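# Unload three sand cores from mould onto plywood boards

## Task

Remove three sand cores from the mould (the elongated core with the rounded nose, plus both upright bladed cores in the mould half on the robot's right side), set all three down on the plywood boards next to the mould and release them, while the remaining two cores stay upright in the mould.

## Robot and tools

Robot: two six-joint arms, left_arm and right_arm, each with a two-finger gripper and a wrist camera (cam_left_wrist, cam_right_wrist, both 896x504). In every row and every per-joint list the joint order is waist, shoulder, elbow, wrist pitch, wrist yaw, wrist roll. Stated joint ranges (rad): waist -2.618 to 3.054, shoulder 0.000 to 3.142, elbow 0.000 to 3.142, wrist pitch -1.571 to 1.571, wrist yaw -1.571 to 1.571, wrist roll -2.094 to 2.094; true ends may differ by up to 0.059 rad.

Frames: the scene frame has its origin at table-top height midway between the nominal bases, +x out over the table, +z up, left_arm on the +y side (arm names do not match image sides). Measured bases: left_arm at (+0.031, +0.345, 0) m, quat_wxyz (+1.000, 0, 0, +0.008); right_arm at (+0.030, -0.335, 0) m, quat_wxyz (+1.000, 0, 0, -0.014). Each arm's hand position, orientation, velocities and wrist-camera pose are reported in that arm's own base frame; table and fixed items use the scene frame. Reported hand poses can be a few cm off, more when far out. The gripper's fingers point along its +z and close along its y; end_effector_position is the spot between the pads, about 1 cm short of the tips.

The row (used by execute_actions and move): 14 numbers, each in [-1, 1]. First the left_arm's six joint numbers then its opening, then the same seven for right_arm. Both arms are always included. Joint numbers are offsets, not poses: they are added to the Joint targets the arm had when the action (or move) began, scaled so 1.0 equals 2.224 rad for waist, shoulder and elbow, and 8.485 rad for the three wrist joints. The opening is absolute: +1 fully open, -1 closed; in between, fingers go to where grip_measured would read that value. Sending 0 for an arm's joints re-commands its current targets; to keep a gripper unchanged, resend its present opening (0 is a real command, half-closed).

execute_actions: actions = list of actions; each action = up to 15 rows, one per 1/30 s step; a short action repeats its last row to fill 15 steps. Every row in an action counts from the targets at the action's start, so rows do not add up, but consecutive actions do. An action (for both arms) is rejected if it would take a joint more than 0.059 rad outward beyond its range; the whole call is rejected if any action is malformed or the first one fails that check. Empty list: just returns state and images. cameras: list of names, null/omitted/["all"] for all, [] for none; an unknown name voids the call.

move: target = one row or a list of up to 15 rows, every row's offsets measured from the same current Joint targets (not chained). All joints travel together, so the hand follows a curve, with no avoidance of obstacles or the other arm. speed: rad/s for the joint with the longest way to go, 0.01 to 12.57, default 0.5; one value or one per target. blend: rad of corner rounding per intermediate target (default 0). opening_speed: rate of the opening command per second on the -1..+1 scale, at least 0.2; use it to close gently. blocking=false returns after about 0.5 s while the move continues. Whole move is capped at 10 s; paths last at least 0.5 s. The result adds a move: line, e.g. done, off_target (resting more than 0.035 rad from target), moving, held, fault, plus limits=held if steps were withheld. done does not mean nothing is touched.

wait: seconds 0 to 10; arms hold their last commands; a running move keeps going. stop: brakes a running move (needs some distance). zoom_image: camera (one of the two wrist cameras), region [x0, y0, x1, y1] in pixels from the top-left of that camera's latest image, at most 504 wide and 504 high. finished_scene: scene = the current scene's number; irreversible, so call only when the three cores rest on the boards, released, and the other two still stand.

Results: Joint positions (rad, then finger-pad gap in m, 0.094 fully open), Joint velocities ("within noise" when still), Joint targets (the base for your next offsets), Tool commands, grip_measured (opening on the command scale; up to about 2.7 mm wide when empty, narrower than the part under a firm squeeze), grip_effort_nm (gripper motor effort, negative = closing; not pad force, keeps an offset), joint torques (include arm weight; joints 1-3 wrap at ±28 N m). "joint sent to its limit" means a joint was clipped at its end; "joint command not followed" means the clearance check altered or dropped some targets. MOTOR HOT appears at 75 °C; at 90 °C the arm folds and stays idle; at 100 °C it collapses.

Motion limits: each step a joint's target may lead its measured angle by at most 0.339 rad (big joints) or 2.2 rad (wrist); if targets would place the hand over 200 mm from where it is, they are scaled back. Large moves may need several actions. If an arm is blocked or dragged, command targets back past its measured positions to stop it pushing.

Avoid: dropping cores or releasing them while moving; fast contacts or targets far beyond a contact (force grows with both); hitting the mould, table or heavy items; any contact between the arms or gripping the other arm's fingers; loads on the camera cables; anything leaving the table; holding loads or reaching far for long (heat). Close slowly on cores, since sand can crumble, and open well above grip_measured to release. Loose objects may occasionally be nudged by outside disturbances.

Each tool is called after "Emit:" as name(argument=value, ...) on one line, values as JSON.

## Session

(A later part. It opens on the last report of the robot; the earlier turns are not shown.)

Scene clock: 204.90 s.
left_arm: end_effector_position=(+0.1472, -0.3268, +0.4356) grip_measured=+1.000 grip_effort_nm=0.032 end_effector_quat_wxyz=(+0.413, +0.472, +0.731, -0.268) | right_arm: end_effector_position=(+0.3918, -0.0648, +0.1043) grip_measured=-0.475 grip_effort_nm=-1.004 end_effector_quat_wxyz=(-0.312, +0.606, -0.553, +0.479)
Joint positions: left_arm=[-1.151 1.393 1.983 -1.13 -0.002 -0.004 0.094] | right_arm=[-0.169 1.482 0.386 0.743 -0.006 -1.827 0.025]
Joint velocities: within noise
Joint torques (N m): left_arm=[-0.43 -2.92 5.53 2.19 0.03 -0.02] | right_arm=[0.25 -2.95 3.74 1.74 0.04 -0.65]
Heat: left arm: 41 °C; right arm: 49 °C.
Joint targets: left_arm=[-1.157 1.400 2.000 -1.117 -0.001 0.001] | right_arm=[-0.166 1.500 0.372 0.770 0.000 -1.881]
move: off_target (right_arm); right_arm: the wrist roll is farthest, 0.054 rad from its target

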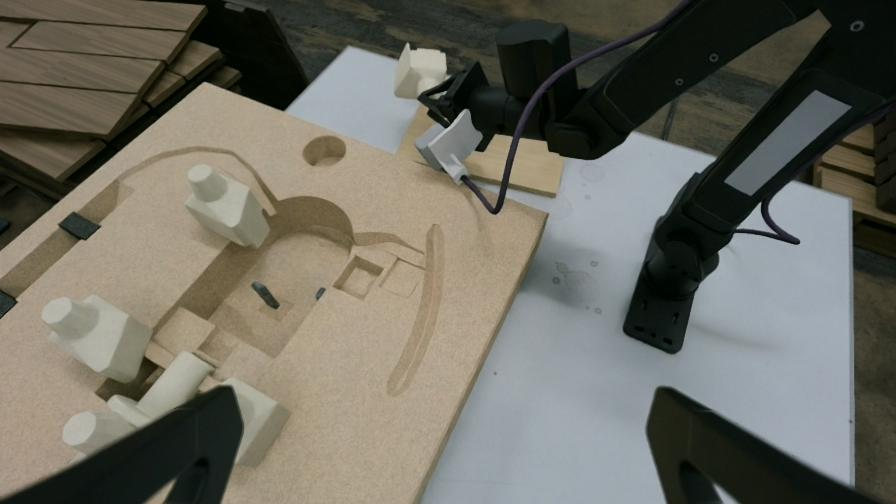

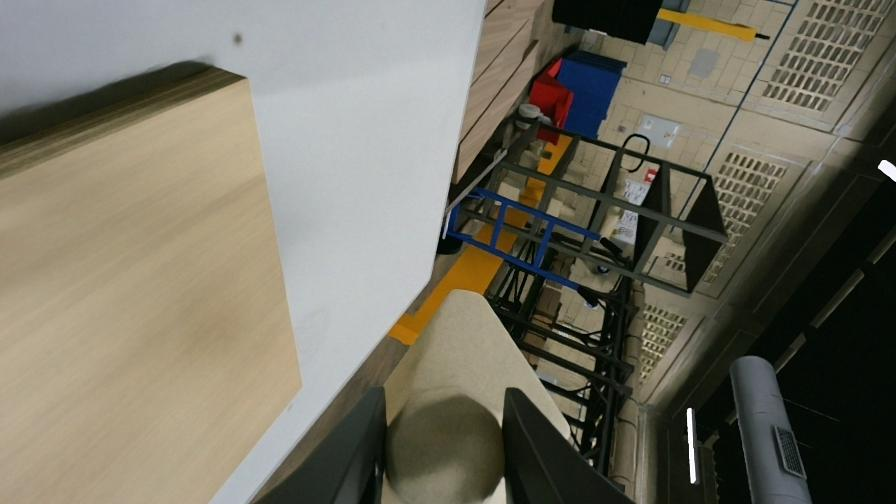

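Emit:
move(target=[0,0,0,0,0,0,1,0,-0.1281,0.17,-0.0731,0,0,-0.6], speed=0.5, cameras=[])

Emit:
move(target=[0,0,0,0.05,0,0,1,0.1,0.05,0.25,-0.04,0,0.398,-0.6], speed=1.5)

Emit:
zoom_image(camera="cam_left_wrist", region=[350, 50, 650, 300])

Scene clock: 216.20 s.
left_arm: end_effector_position=(+0.1472, -0.3268, +0.4356) grip_measured=+1.000 grip_effort_nm=0.037 end_effector_quat_wxyz=(+0.413, +0.472, +0.731, -0.268) | right_arm: end_effector_position=(+0.3938, -0.0654, +0.1744) grip_measured=-0.475 grip_effort_nm=-1.004 end_effector_quat_wxyz=(-0.273, +0.643, -0.565, +0.438)
Joint positions: left_arm=[-1.151 1.393 1.983 -1.13 -0.002 -0.004 0.094] | right_arm=[-0.169 1.254 0.698 0.07 -0.005 -1.866 0.025]
Joint velocities: within noise
Joint torques (N m): left_arm=[-0.44 -2.97 5.48 2.2 0.05 -0.01] | right_arm=[0.27 -6.99 10.35 2.22 0.03 -0.21]
Heat: left arm: 41 °C; right arm: 48 °C.
Joint targets: left_arm=[-1.157 1.400 2.000 -1.117 -0.001 0.001] | right_arm=[-0.166 1.216 0.749 0.150 -0.001 -1.881]
move: off_target (right_arm); right_arm: the wrist pitch is farthest, 0.079 rad from its target
No camera images: "cameras" was empty.

Scene clock: 219.53 s.
left_arm: end_effector_position=(+0.1611, -0.3578, +0.5345) grip_measured=+1.000 grip_effort_nm=0.022 end_effector_quat_wxyz=(+0.556, +0.405, +0.629, -0.362) | right_arm: end_effector_position=(+0.4414, +0.0231, +0.3248) grip_measured=-0.475 grip_effort_nm=-1.004 end_effector_quat_wxyz=(+0.410, +0.538, +0.623, +0.393)
Joint positions: left_arm=[-1.151 1.393 1.983 -0.71 -0.002 -0.004 0.094] | right_arm=[0.05 1.335 1.248 -0.275 -0.001 1.476 0.025]
Joint velocities: within noise
Joint torques (N m): left_arm=[-0.38 -3.06 5.59 2.4 0.03 0] | right_arm=[0.57 -5.33 11.1 2.32 0 0.18]
Heat: left arm: 42 °C; right arm: 49 °C.
Joint targets: left_arm=[-1.157 1.400 2.000 -0.693 -0.001 0.001] | right_arm=[0.056 1.327 1.306 -0.190 0.000 1.496]
move: off_target (right_arm); right_arm: the wrist pitch is farthest, 0.086 rad from its target

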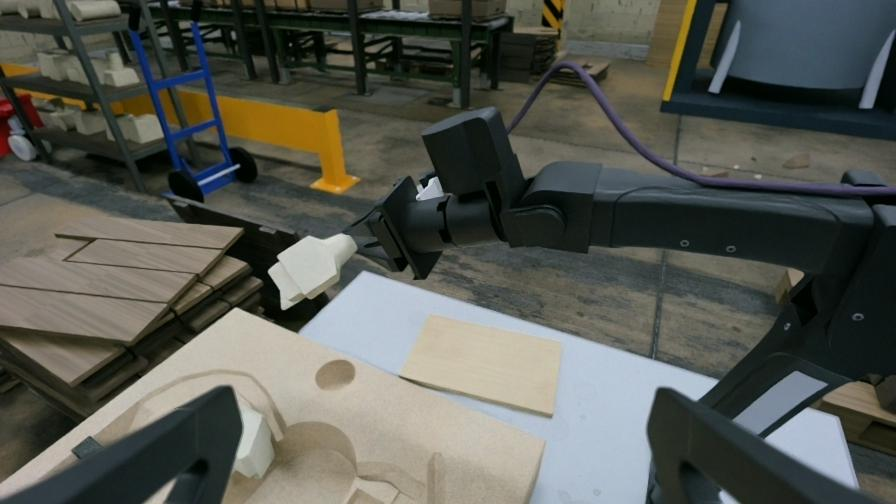

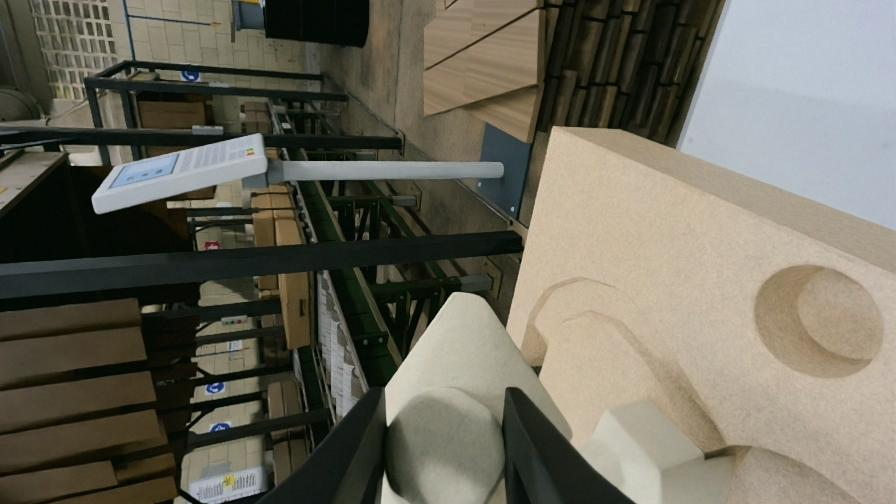

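Scaled by 1.680.

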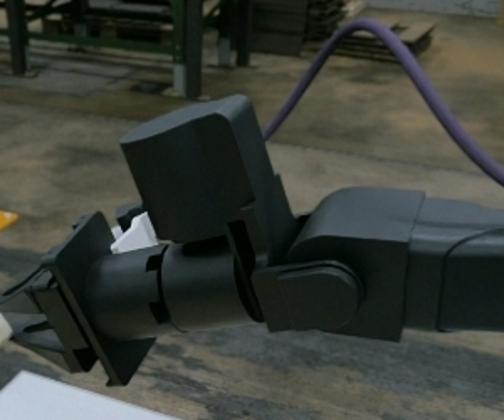

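Emit:
zoom_image(camera="cam_left_wrist", region=[250, 215, 370, 320])

Scaled by 4.200.

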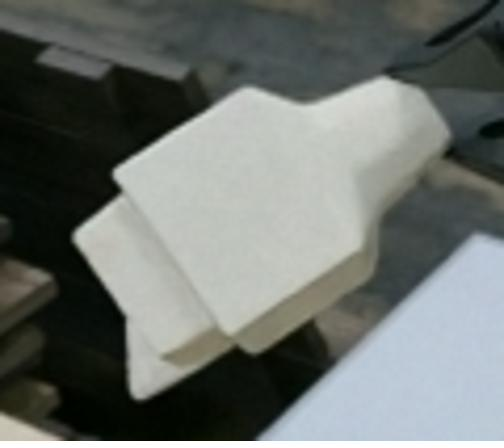

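Emit:
move(target=[0,0,0,0,0,0,1,0,0,0,0,-0.0825,0.068,-0.6], speed=1.5, cameras=["cam_left_wrist"])

Emit:
zoom_image(camera="cam_left_wrist", region=[220, 175, 380, 315])

Scene clock: 226.00 s.
left_arm: end_effector_position=(+0.1611, -0.3579, +0.5347) grip_measured=+1.000 grip_effort_nm=0.032 end_effector_quat_wxyz=(+0.556, +0.405, +0.629, -0.362) | right_arm: end_effector_position=(+0.3987, +0.1345, +0.3383) grip_measured=-0.475 grip_effort_nm=-1.009 end_effector_quat_wxyz=(+0.029, +0.554, +0.577, +0.600)
Joint positions: left_arm=[-1.151 1.393 1.983 -0.709 -0.002 -0.004 0.094] | right_arm=[0.053 1.335 1.248 -0.277 -0.671 2.055 0.025]
Joint velocities: within noise
Joint torques (N m): left_arm=[-0.47 -3.04 5.56 2.41 0.02 -0.02] | right_arm=[0.28 -5.19 10.97 2.22 -0.4 0.14]
Heat: left arm: 43 °C; right arm: 51 °C.
Joint targets: left_arm=[-1.157 1.400 2.000 -0.693 -0.001 0.001] | right_arm=[0.056 1.327 1.306 -0.190 -0.701 2.073]
move: off_target (right_arm); right_arm: the wrist pitch is farthest, 0.087 rad from its target
Images, in order (width x height): cam_left_wrist 896x504.

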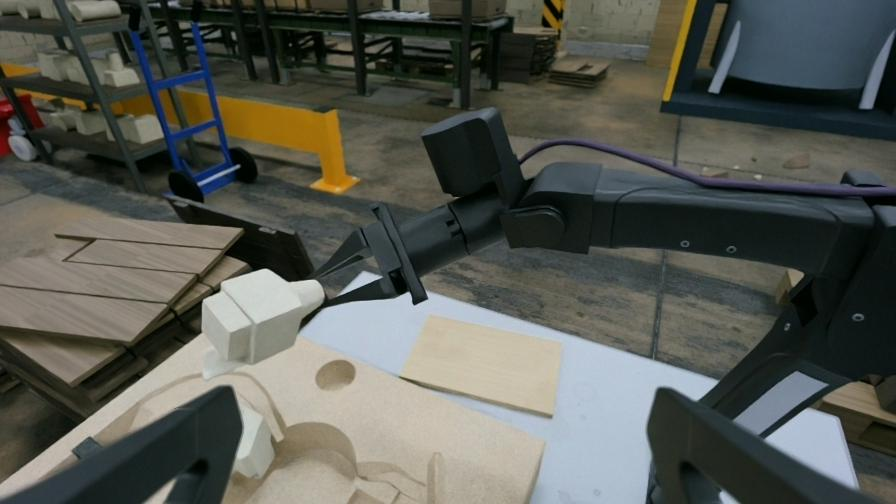

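Scaled by 3.150.

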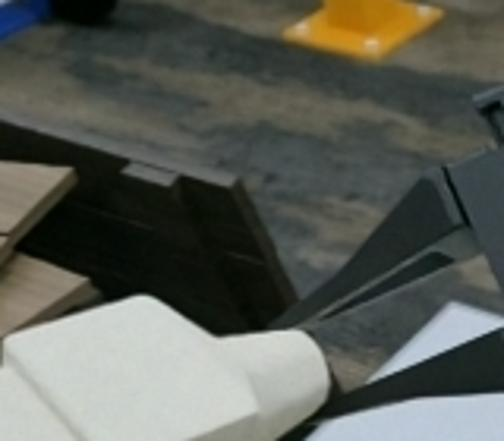

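Emit:
zoom_image(camera="cam_left_wrist", region=[180, 250, 340, 400])

Scaled by 3.150.

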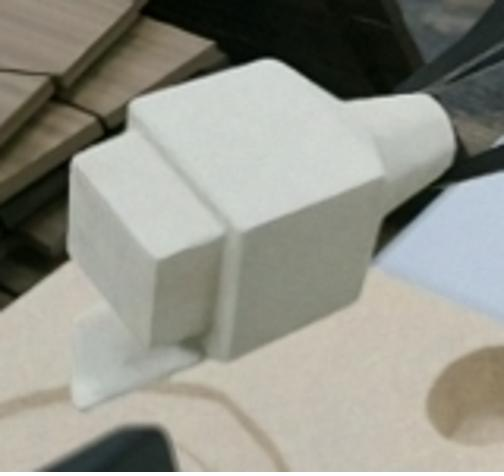

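Emit:
move(target=[[0,0,0,-0.05,0,0,1,-0.1007,0,0,0,0.1085,-0.466,-0.6],[0,0,0,-0.05,0,0,1,-0.1007,-0.0355,-0.3094,0.051,0.1085,-0.466,-0.6]], speed=[1.5,0.7])

Emit:
zoom_image(camera="cam_left_wrist", region=[350, 20, 610, 220])

Scene clock: 280.97 s.
left_arm: end_effector_position=(+0.1481, -0.3288, +0.4393) grip_measured=+1.000 grip_effort_nm=0.027 end_effector_quat_wxyz=(+0.419, +0.470, +0.728, -0.272) | right_arm: end_effector_position=(+0.3735, -0.0979, +0.1338) grip_measured=-0.476 grip_effort_nm=-1.004 end_effector_quat_wxyz=(-0.180, +0.620, -0.610, +0.460)
Joint positions: left_arm=[-1.151 1.393 1.983 -1.113 -0.002 -0.004 0.094] | right_arm=[-0.163 1.289 0.601 0.139 0.207 -1.866 0.025]
Joint velocities: within noise
Joint torques (N m): left_arm=[-0.47 -2.88 5.5 2.03 0.03 0] | right_arm=[-0.42 -7.31 7.27 2.39 0.17 -0.2]
Heat: left arm: 46 °C; right arm: 58 °C.
Joint targets: left_arm=[-1.157 1.400 2.000 -1.117 -0.001 0.001] | right_arm=[-0.168 1.248 0.617 0.243 0.220 -1.881]
move: off_target (right_arm); right_arm: the wrist pitch is farthest, 0.104 rad from its target

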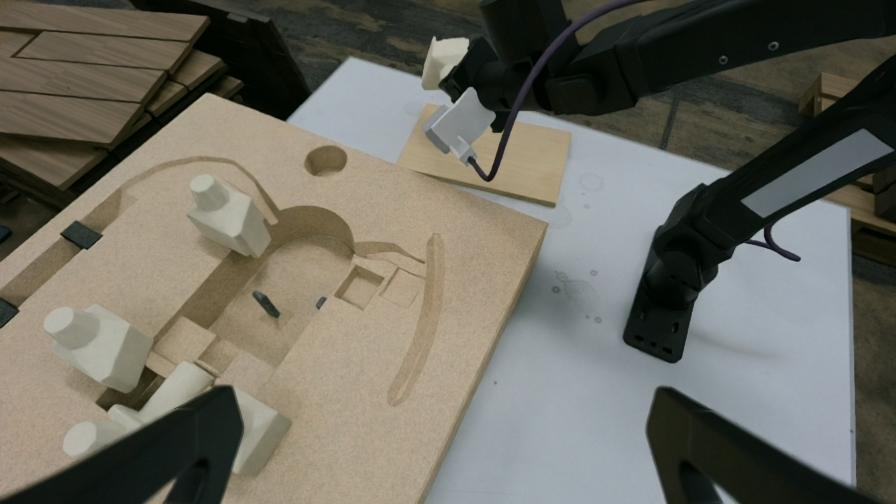

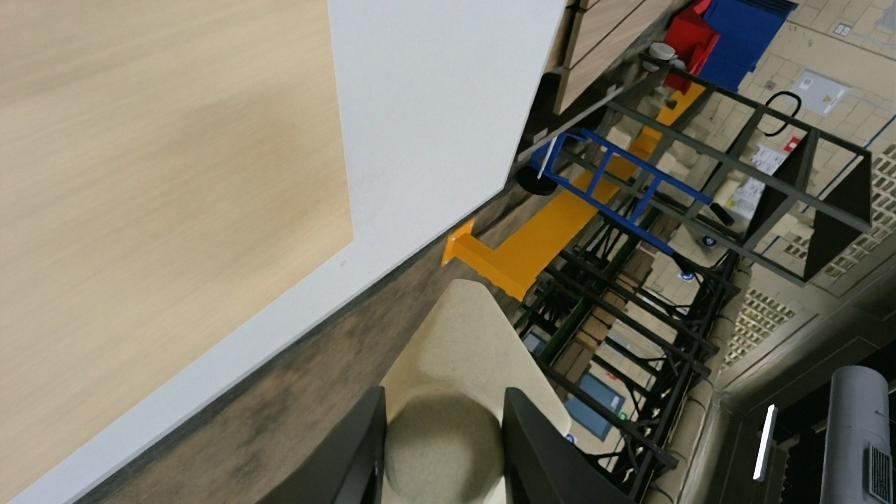

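Scaled by 1.938.

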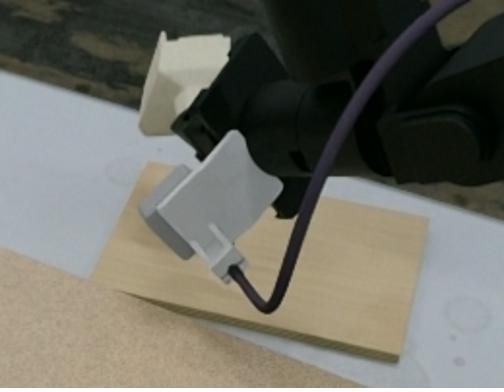

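Emit:
move(target=[0,0,0,0,0,0,1,0,0.1268,-0.0841,0.0539,0,0,-0.6], speed=0.35)

Emit:
zoom_image(camera="cam_left_wrist", region=[370, 20, 570, 220])

Scene clock: 289.20 s.
left_arm: end_effector_position=(+0.1481, -0.3288, +0.4393) grip_measured=+1.000 grip_effort_nm=0.027 end_effector_quat_wxyz=(+0.419, +0.470, +0.728, -0.272) | right_arm: end_effector_position=(+0.3863, -0.0996, +0.0893) grip_measured=-0.476 grip_effort_nm=-1.004 end_effector_quat_wxyz=(-0.217, +0.593, -0.599, +0.493)
Joint positions: left_arm=[-1.151 1.393 1.983 -1.113 -0.002 -0.004 0.094] | right_arm=[-0.171 1.513 0.437 0.635 0.185 -1.85 0.025]
Joint velocities: within noise
Joint torques (N m): left_arm=[-0.32 -2.97 5.44 2.01 0.02 0] | right_arm=[0.32 -3.38 4.38 2.1 0.36 -0.38]
Heat: left arm: 46 °C; right arm: 57 °C.
Joint targets: left_arm=[-1.157 1.400 2.000 -1.117 -0.001 0.001] | right_arm=[-0.168 1.530 0.430 0.700 0.220 -1.881]
move: off_target (right_arm); right_arm: the wrist pitch is farthest, 0.065 rad from its target

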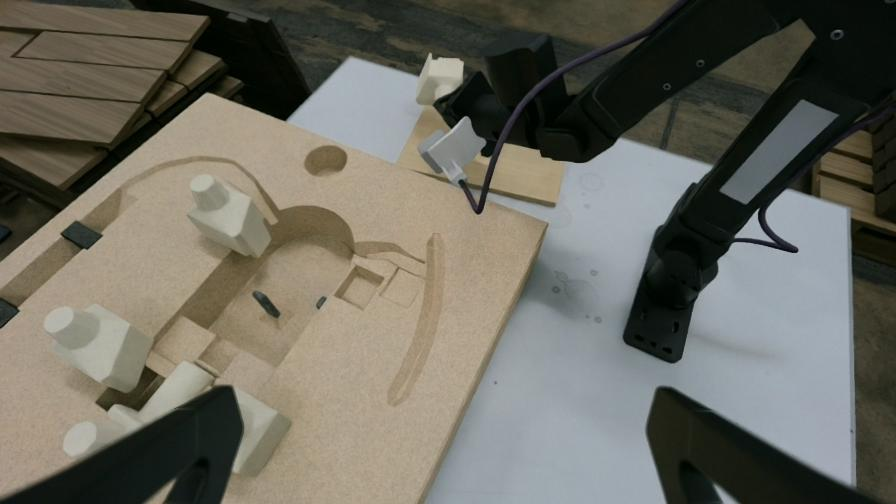

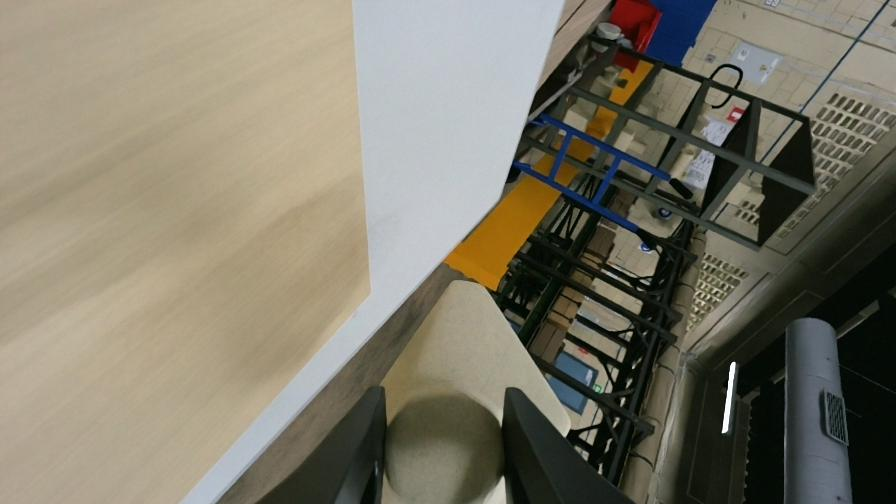

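Scaled by 2.520.

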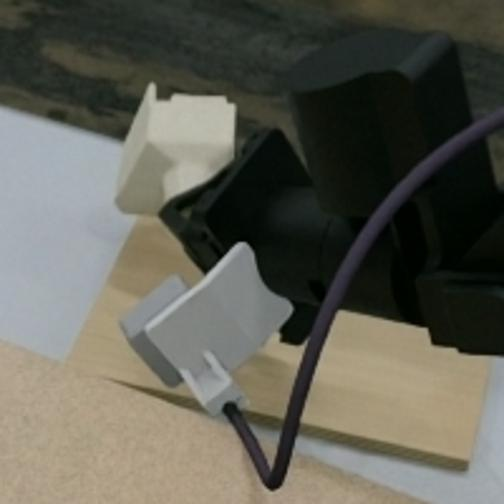

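Emit:
move(target=[[0,0,0,0,0,0,1,0,-0.1268,0.1439,-0.0695,0,0,-0.6],[0,0,0,0,0,0,1,0,-0.0899,0.3687,-0.112,0,0,-0.6],[0,0,0,0,0,0,1,-0.1129,-0.0899,0.3687,-0.112,-0.0259,0.446,-0.6],[0,0,0,0,0,0,1,-0.1129,-0.1619,0.0922,-0.066,-0.0259,0.446,-0.6]], speed=[0.6,0.8,2.0,0.7])

Emit:
zoom_image(camera="cam_left_wrist", region=[370, 20, 570, 220])

Scene clock: 306.27 s.
left_arm: end_effector_position=(+0.1481, -0.3287, +0.4392) grip_measured=+1.000 grip_effort_nm=0.032 end_effector_quat_wxyz=(+0.419, +0.470, +0.728, -0.272) | right_arm: end_effector_position=(+0.3449, -0.1504, +0.1460) grip_measured=-0.475 grip_effort_nm=-1.009 end_effector_quat_wxyz=(+0.359, +0.799, +0.357, +0.325)
Joint positions: left_arm=[-1.151 1.393 1.983 -1.113 -0.002 -0.004 0.094] | right_arm=[-0.413 1.21 0.619 0.033 0.002 1.888 0.025]
Joint velocities: within noise
Joint torques (N m): left_arm=[-0.36 -2.92 5.49 2.02 0.05 -0.01] | right_arm=[-0.55 -6.72 7.41 2.42 -0.03 0.14]
Heat: left arm: 45 °C; right arm: 55 °C.
Joint targets: left_arm=[-1.157 1.400 2.000 -1.117 -0.001 0.001] | right_arm=[-0.419 1.170 0.635 0.140 0.000 1.903]
move: off_target (right_arm); right_arm: the wrist pitch is farthest, 0.107 rad from its target

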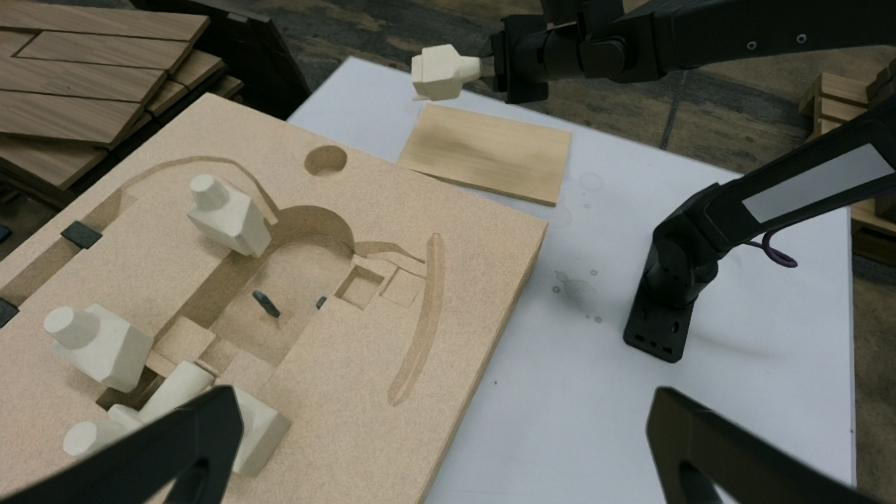

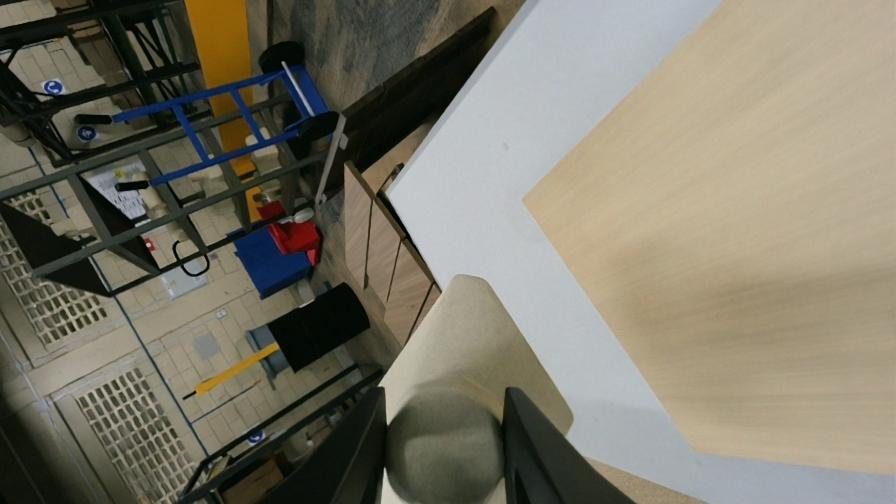

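Scaled by 2.520.

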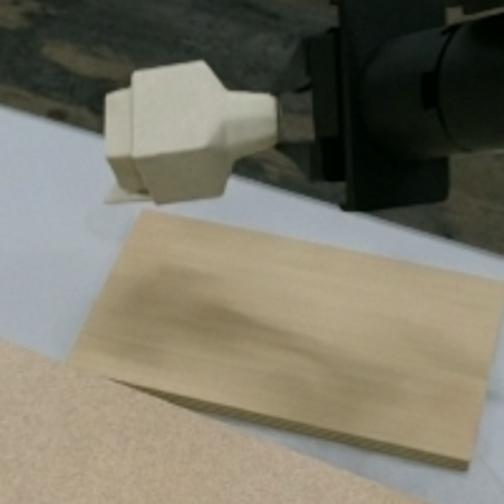

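Emit:
move(target=[0,0,0,0,0,0,1,0,0.0661,-0.129,0.0509,0,0,-0.6], speed=0.35)

Emit:
zoom_image(camera="cam_left_wrist", region=[370, 20, 570, 220])

Scene clock: 316.63 s.
left_arm: end_effector_position=(+0.1481, -0.3287, +0.4392) grip_measured=+1.000 grip_effort_nm=0.027 end_effector_quat_wxyz=(+0.419, +0.470, +0.728, -0.272) | right_arm: end_effector_position=(+0.3286, -0.1430, +0.0792) grip_measured=-0.475 grip_effort_nm=-1.004 end_effector_quat_wxyz=(+0.370, +0.791, +0.352, +0.337)
Joint positions: left_arm=[-1.151 1.393 1.983 -1.113 -0.002 -0.004 0.094] | right_arm=[-0.413 1.322 0.341 0.46 0.001 1.891 0.025]
Joint velocities: left_arm=[within noise] | right_arm=[-0.017 -0.017 -0.007 0.051 -0.168 0.007 -0.001]
Joint torques (N m): left_arm=[-0.4 -2.91 5.57 2 0.06 -0.01] | right_arm=[-0.53 -3.77 5.75 2.49 -0.01 0.11]
Heat: left arm: 45 °C; right arm: 57 °C.
Joint targets: left_arm=[-1.157 1.400 2.000 -1.117 -0.001 0.001] | right_arm=[-0.419 1.317 0.348 0.572 0.000 1.903]
move: off_target (right_arm); right_arm: the wrist pitch is farthest, 0.112 rad from its target

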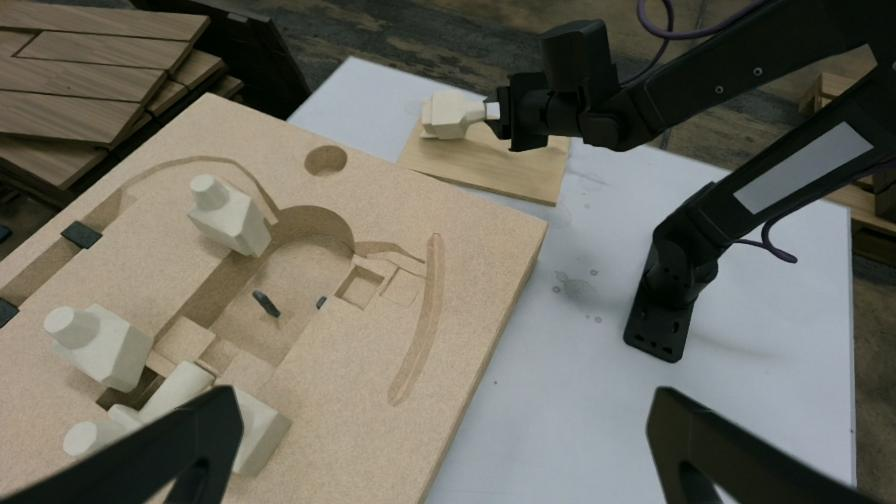

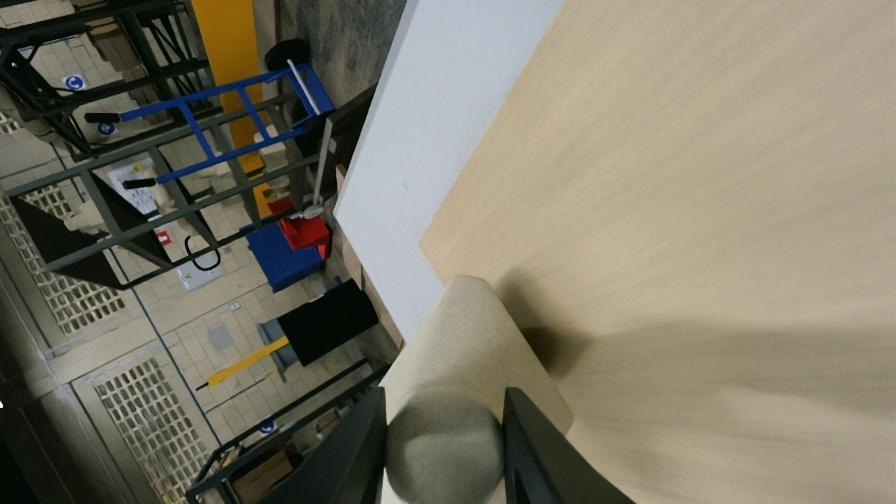

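Scaled by 2.520.

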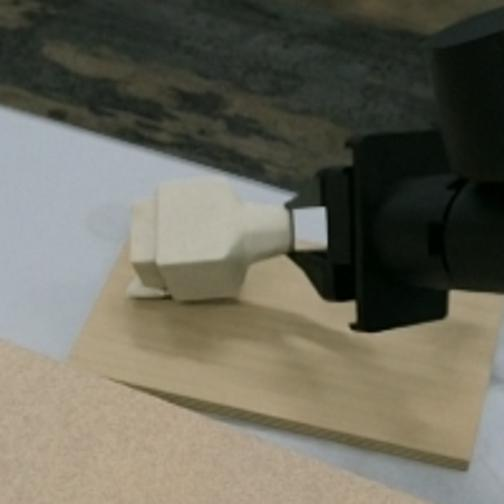

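Emit:
move(target=[0,0,0,0,0,0,1,0,0.0585,-0.022,0.0215,0,0,-0.6], speed=0.25)

Emit:
zoom_image(camera="cam_left_wrist", region=[400, 60, 540, 200])

Scene clock: 321.47 s.
left_arm: end_effector_position=(+0.1481, -0.3287, +0.4392) grip_measured=+1.000 grip_effort_nm=0.027 end_effector_quat_wxyz=(+0.419, +0.470, +0.728, -0.272) | right_arm: end_effector_position=(+0.3345, -0.1454, +0.0660) grip_measured=-0.475 grip_effort_nm=-1.004 end_effector_quat_wxyz=(+0.383, +0.782, +0.346, +0.351)
Joint positions: left_arm=[-1.151 1.393 1.983 -1.113 -0.002 -0.004 0.094] | right_arm=[-0.413 1.447 0.298 0.669 0 1.896 0.025]
Joint velocities: within noise
Joint torques (N m): left_arm=[-0.39 -2.91 5.46 2.03 0.05 0] | right_arm=[-0.51 -3.78 4.68 2.27 0 0.04]
Heat: left arm: 45 °C; right arm: 58 °C.
Joint targets: left_arm=[-1.157 1.400 2.000 -1.117 -0.001 0.001] | right_arm=[-0.419 1.447 0.300 0.755 0.000 1.903]
move: off_target (right_arm); right_arm: the wrist pitch is farthest, 0.085 rad from its target

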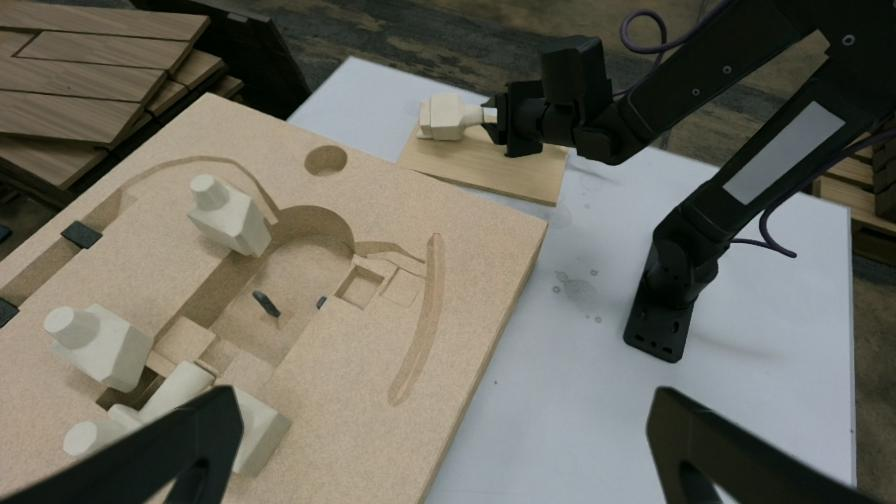

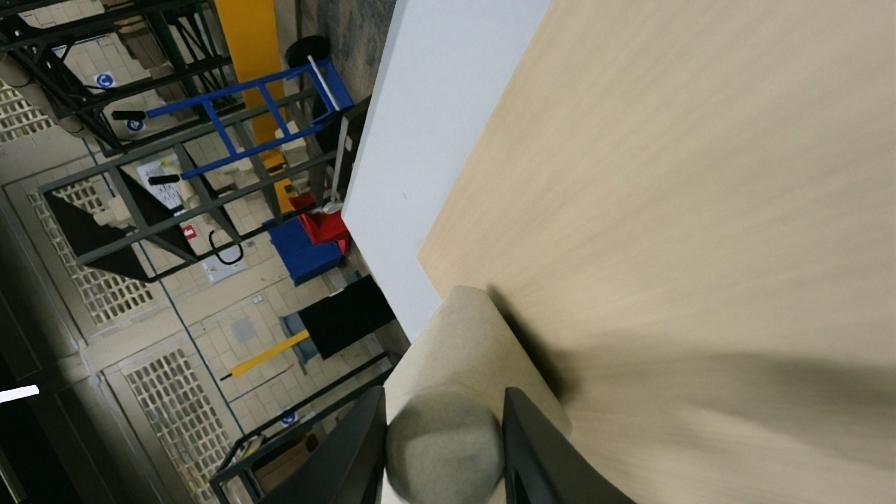

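Scaled by 3.600.

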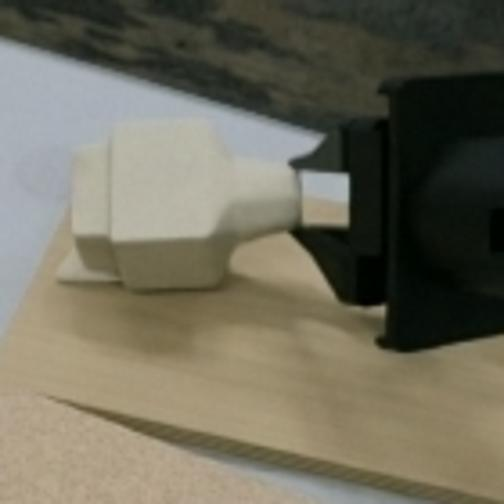

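Emit:
move(target=[0,0,0,0,0,0,1,0,0.009,0,-0.009,0,0,-0.6], speed=0.2)

Emit:
zoom_image(camera="cam_left_wrist", region=[400, 60, 540, 200])

Scene clock: 326.03 s.
left_arm: end_effector_position=(+0.1481, -0.3287, +0.4392) grip_measured=+1.000 grip_effort_nm=0.032 end_effector_quat_wxyz=(+0.419, +0.470, +0.728, -0.272) | right_arm: end_effector_position=(+0.3333, -0.1462, +0.0615) grip_measured=-0.475 grip_effort_nm=-0.999 end_effector_quat_wxyz=(+0.378, +0.787, +0.343, +0.347)
Joint positions: left_arm=[-1.151 1.393 1.983 -1.113 -0.002 -0.004 0.094] | right_arm=[-0.415 1.46 0.297 0.67 0.002 1.903 0.025]
Joint velocities: within noise
Joint torques (N m): left_arm=[-0.46 -2.93 5.46 2.02 0.05 -0.01] | right_arm=[-0.31 -3.26 4.66 1.53 -0.02 -0.02]
Heat: left arm: 45 °C; right arm: 59 °C.
Joint targets: left_arm=[-1.157 1.400 2.000 -1.117 -0.001 0.001] | right_arm=[-0.419 1.467 0.299 0.678 0.000 1.903]
move: done

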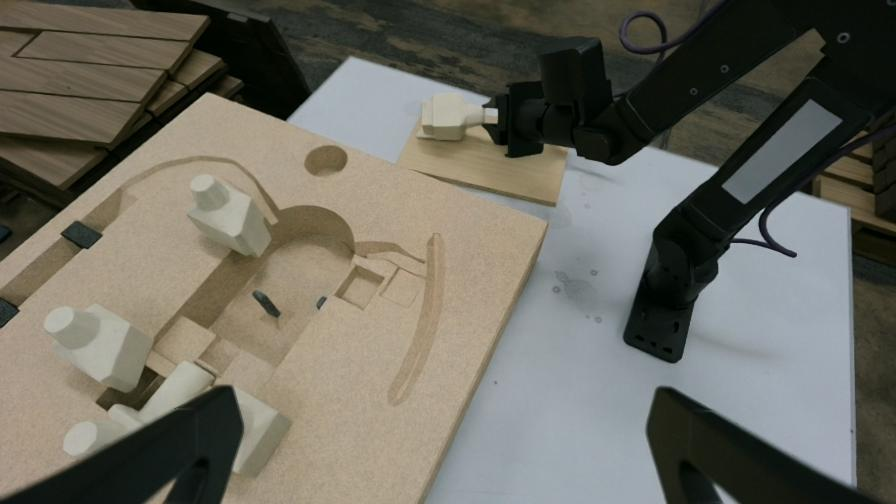

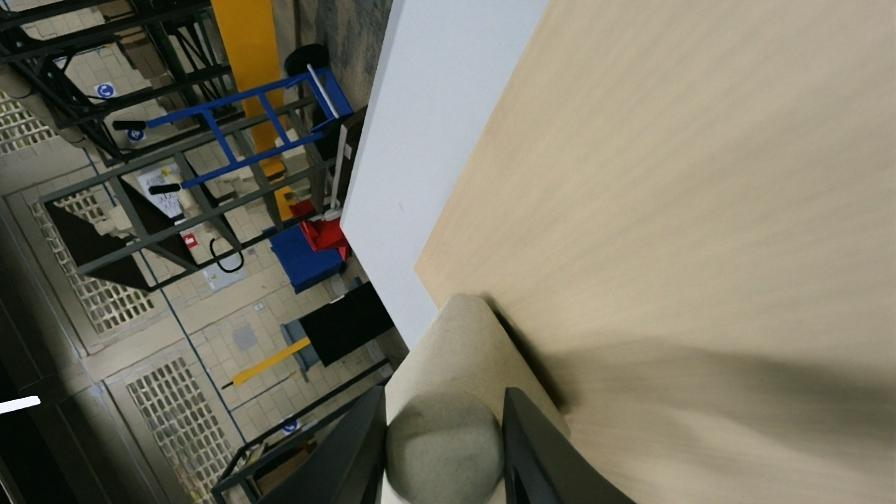

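Scaled by 3.600.

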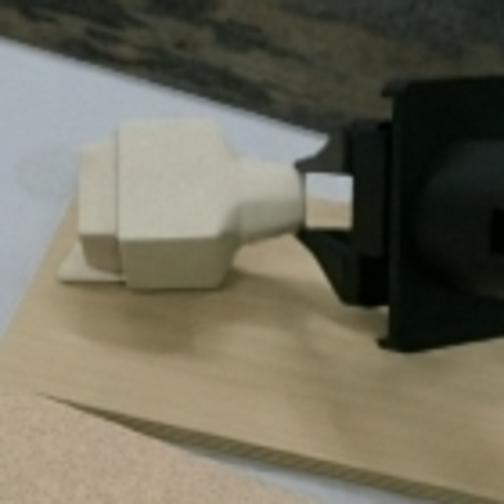

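Emit:
move(target=[0,0,0,0,0,0,1,0,0.009,0,0,0,0,-0.6], speed=0.2)

Emit:
zoom_image(camera="cam_right_wrist", region=[360, 240, 680, 480])

Emit:
zoom_image(camera="cam_left_wrist", region=[400, 60, 540, 200])

Scene clock: 332.13 s.
left_arm: end_effector_position=(+0.1481, -0.3287, +0.4392) grip_measured=+1.000 grip_effort_nm=0.032 end_effector_quat_wxyz=(+0.419, +0.470, +0.728, -0.272) | right_arm: end_effector_position=(+0.3320, -0.1489, +0.0578) grip_measured=-0.475 grip_effort_nm=-0.999 end_effector_quat_wxyz=(+0.378, +0.791, +0.338, +0.342)
Joint positions: left_arm=[-1.151 1.393 1.983 -1.113 -0.002 -0.004 0.094] | right_arm=[-0.418 1.475 0.297 0.677 0.012 1.91 0.025]
Joint velocities: within noise
Joint torques (N m): left_arm=[-0.42 -2.97 5.49 2.01 0.03 0] | right_arm=[-0.05 -3.03 4.6 1.47 -0.12 -0.13]
Heat: left arm: 45 °C; right arm: 57 °C.
Joint targets: left_arm=[-1.157 1.400 2.000 -1.117 -0.001 0.001] | right_arm=[-0.419 1.487 0.299 0.678 0.000 1.903]
move: done

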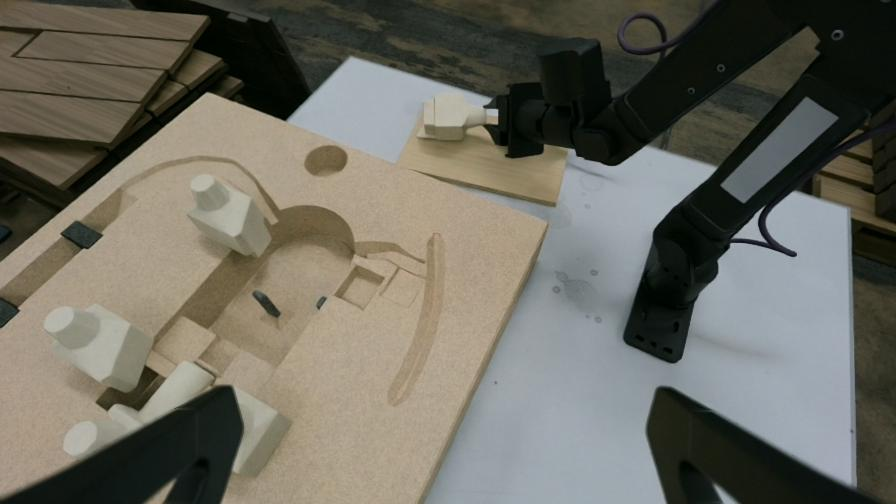

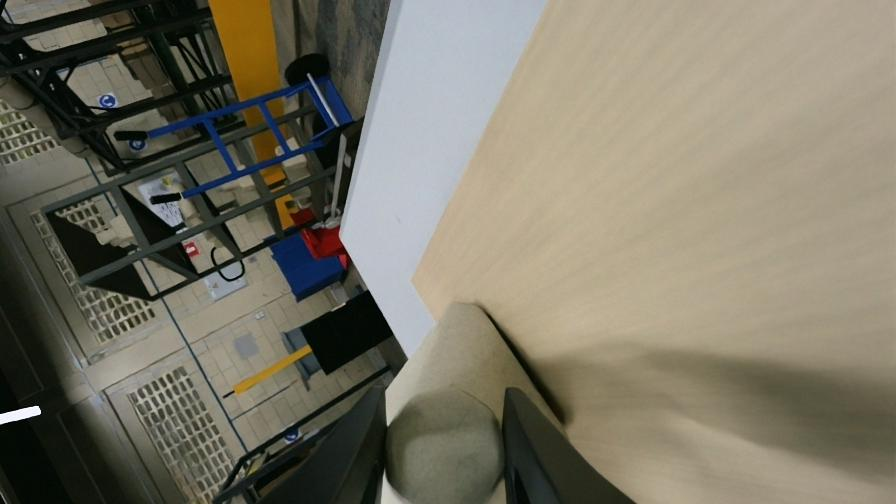

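Scaled by 1.575.

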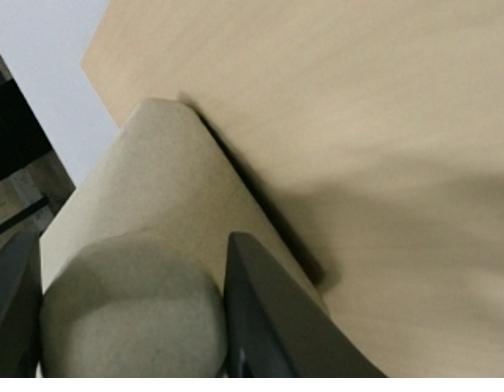

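Scaled by 3.600.

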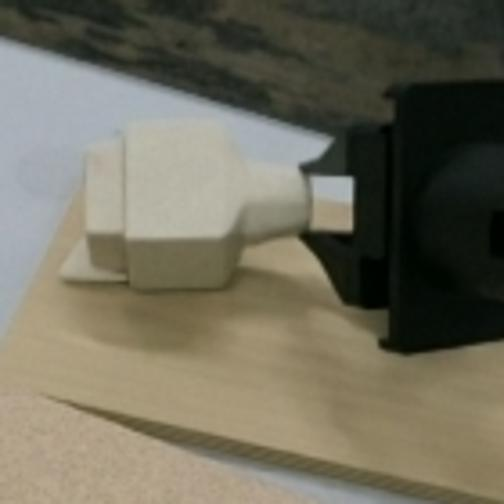

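Emit:
move(target=[[0,0,0,0,0,0,1,0,0,0,0,0,0.0165,-0.6],[0,0,0,0,0,0,1,0,0.018,0,0,0,0.0165,-0.6]], speed=[0.4,0.1])

Emit:
zoom_image(camera="cam_right_wrist", region=[360, 240, 680, 480])

Emit:
zoom_image(camera="cam_left_wrist", region=[400, 60, 540, 200])

Scene clock: 339.57 s.
left_arm: end_effector_position=(+0.1481, -0.3287, +0.4392) grip_measured=+1.000 grip_effort_nm=0.032 end_effector_quat_wxyz=(+0.419, +0.470, +0.728, -0.272) | right_arm: end_effector_position=(+0.3348, -0.1485, +0.0547) grip_measured=-0.475 grip_effort_nm=-1.004 end_effector_quat_wxyz=(+0.355, +0.809, +0.289, +0.369)
Joint positions: left_arm=[-1.151 1.393 1.983 -1.113 -0.002 -0.004 0.094] | right_arm=[-0.418 1.507 0.297 0.713 0.004 2.036 0.025]
Joint velocities: within noise
Joint torques (N m): left_arm=[-0.46 -2.93 5.53 2.02 0.05 0] | right_arm=[-0.09 -2.54 4.48 1.14 -0.05 0.04]
Heat: left arm: 45 °C; right arm: 55 °C.
Joint targets: left_arm=[-1.157 1.400 2.000 -1.117 -0.001 0.001] | right_arm=[-0.419 1.527 0.299 0.678 0.000 2.043]
move: done

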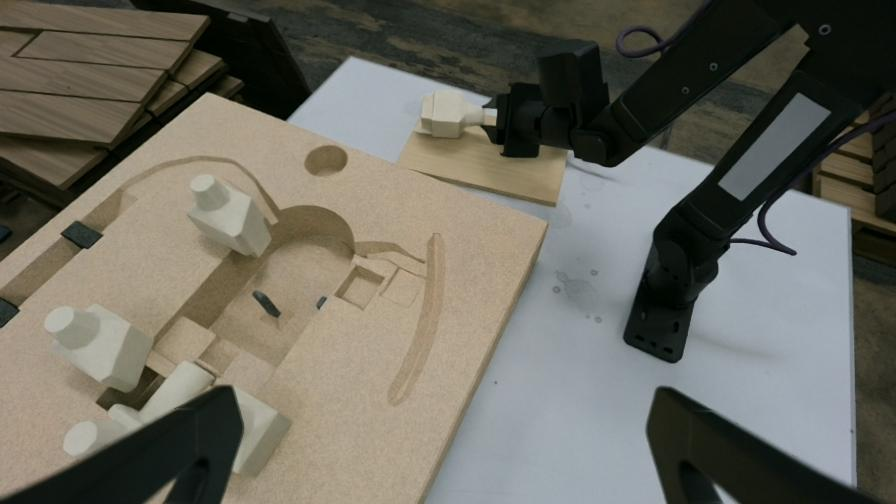

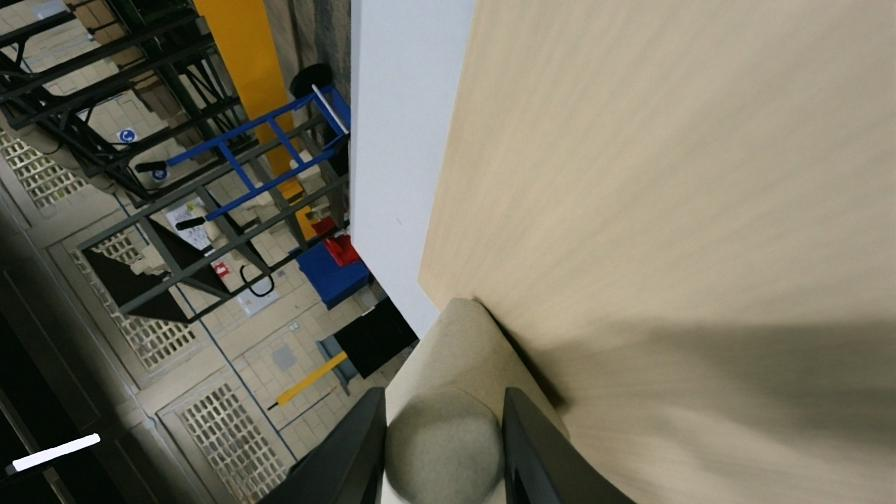

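Scaled by 1.575.

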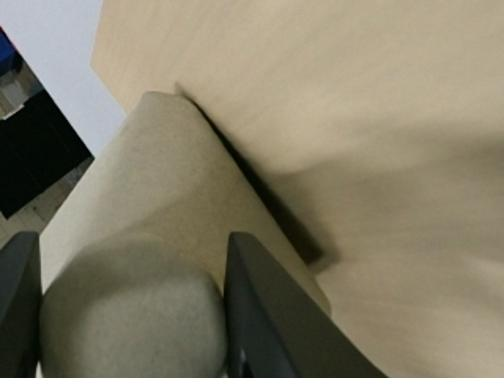

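Scaled by 3.600.

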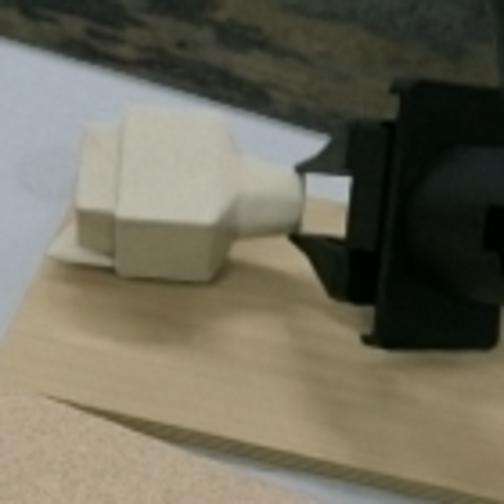

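Emit:
move(target=[0,0,0,0,0,0,1,0,0,0,0,0,0,-0.22], opening_speed=0.3)

Emit:
zoom_image(camera="cam_left_wrist", region=[400, 60, 540, 200])

Scene clock: 349.13 s.
left_arm: end_effector_position=(+0.1481, -0.3287, +0.4392) grip_measured=+1.000 grip_effort_nm=0.032 end_effector_quat_wxyz=(+0.419, +0.470, +0.728, -0.272) | right_arm: end_effector_position=(+0.3323, -0.1460, +0.0466) grip_measured=-0.223 grip_effort_nm=0.178 end_effector_quat_wxyz=(+0.342, +0.817, +0.290, +0.363)
Joint positions: left_arm=[-1.151 1.393 1.983 -1.113 -0.002 -0.004 0.094] | right_arm=[-0.418 1.517 0.297 0.692 -0.003 2.043 0.037]
Joint velocities: within noise
Joint torques (N m): left_arm=[-0.44 -2.85 5.5 2.01 0.04 0.01] | right_arm=[-0.08 -3.32 4.41 1.31 0.02 -0.04]
Heat: left arm: 45 °C; right arm: 53 °C.
Joint targets: left_arm=[-1.157 1.400 2.000 -1.117 -0.001 0.001] | right_arm=[-0.419 1.527 0.299 0.678 0.000 2.043]
move: done

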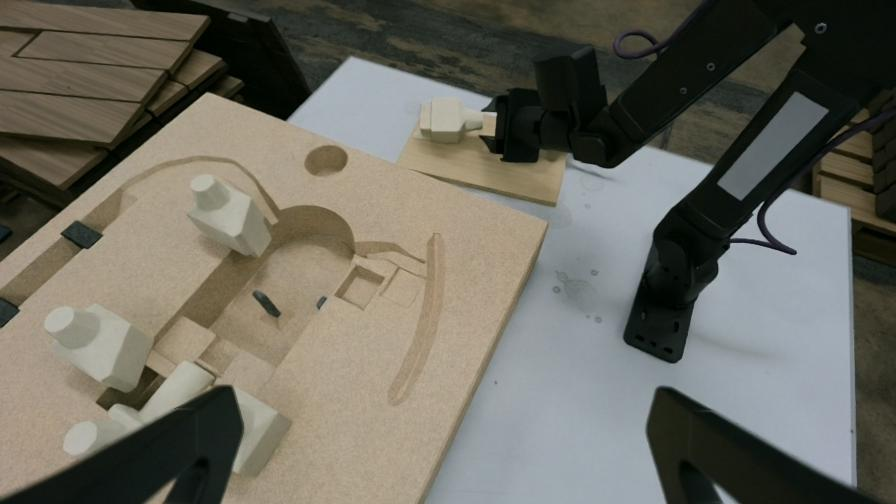

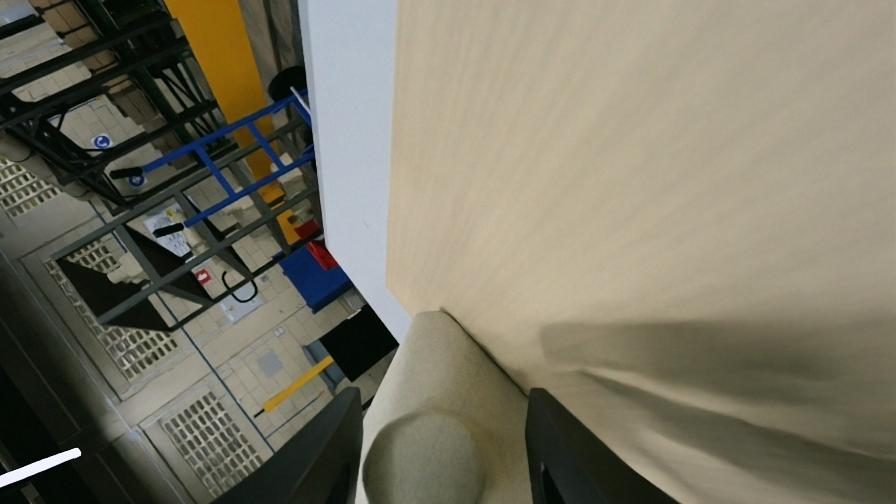

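Scaled by 3.600.

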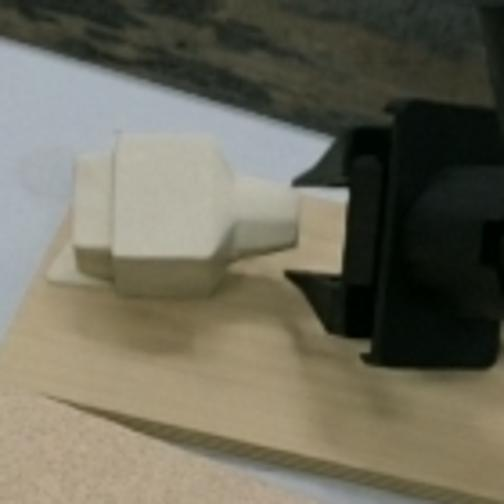

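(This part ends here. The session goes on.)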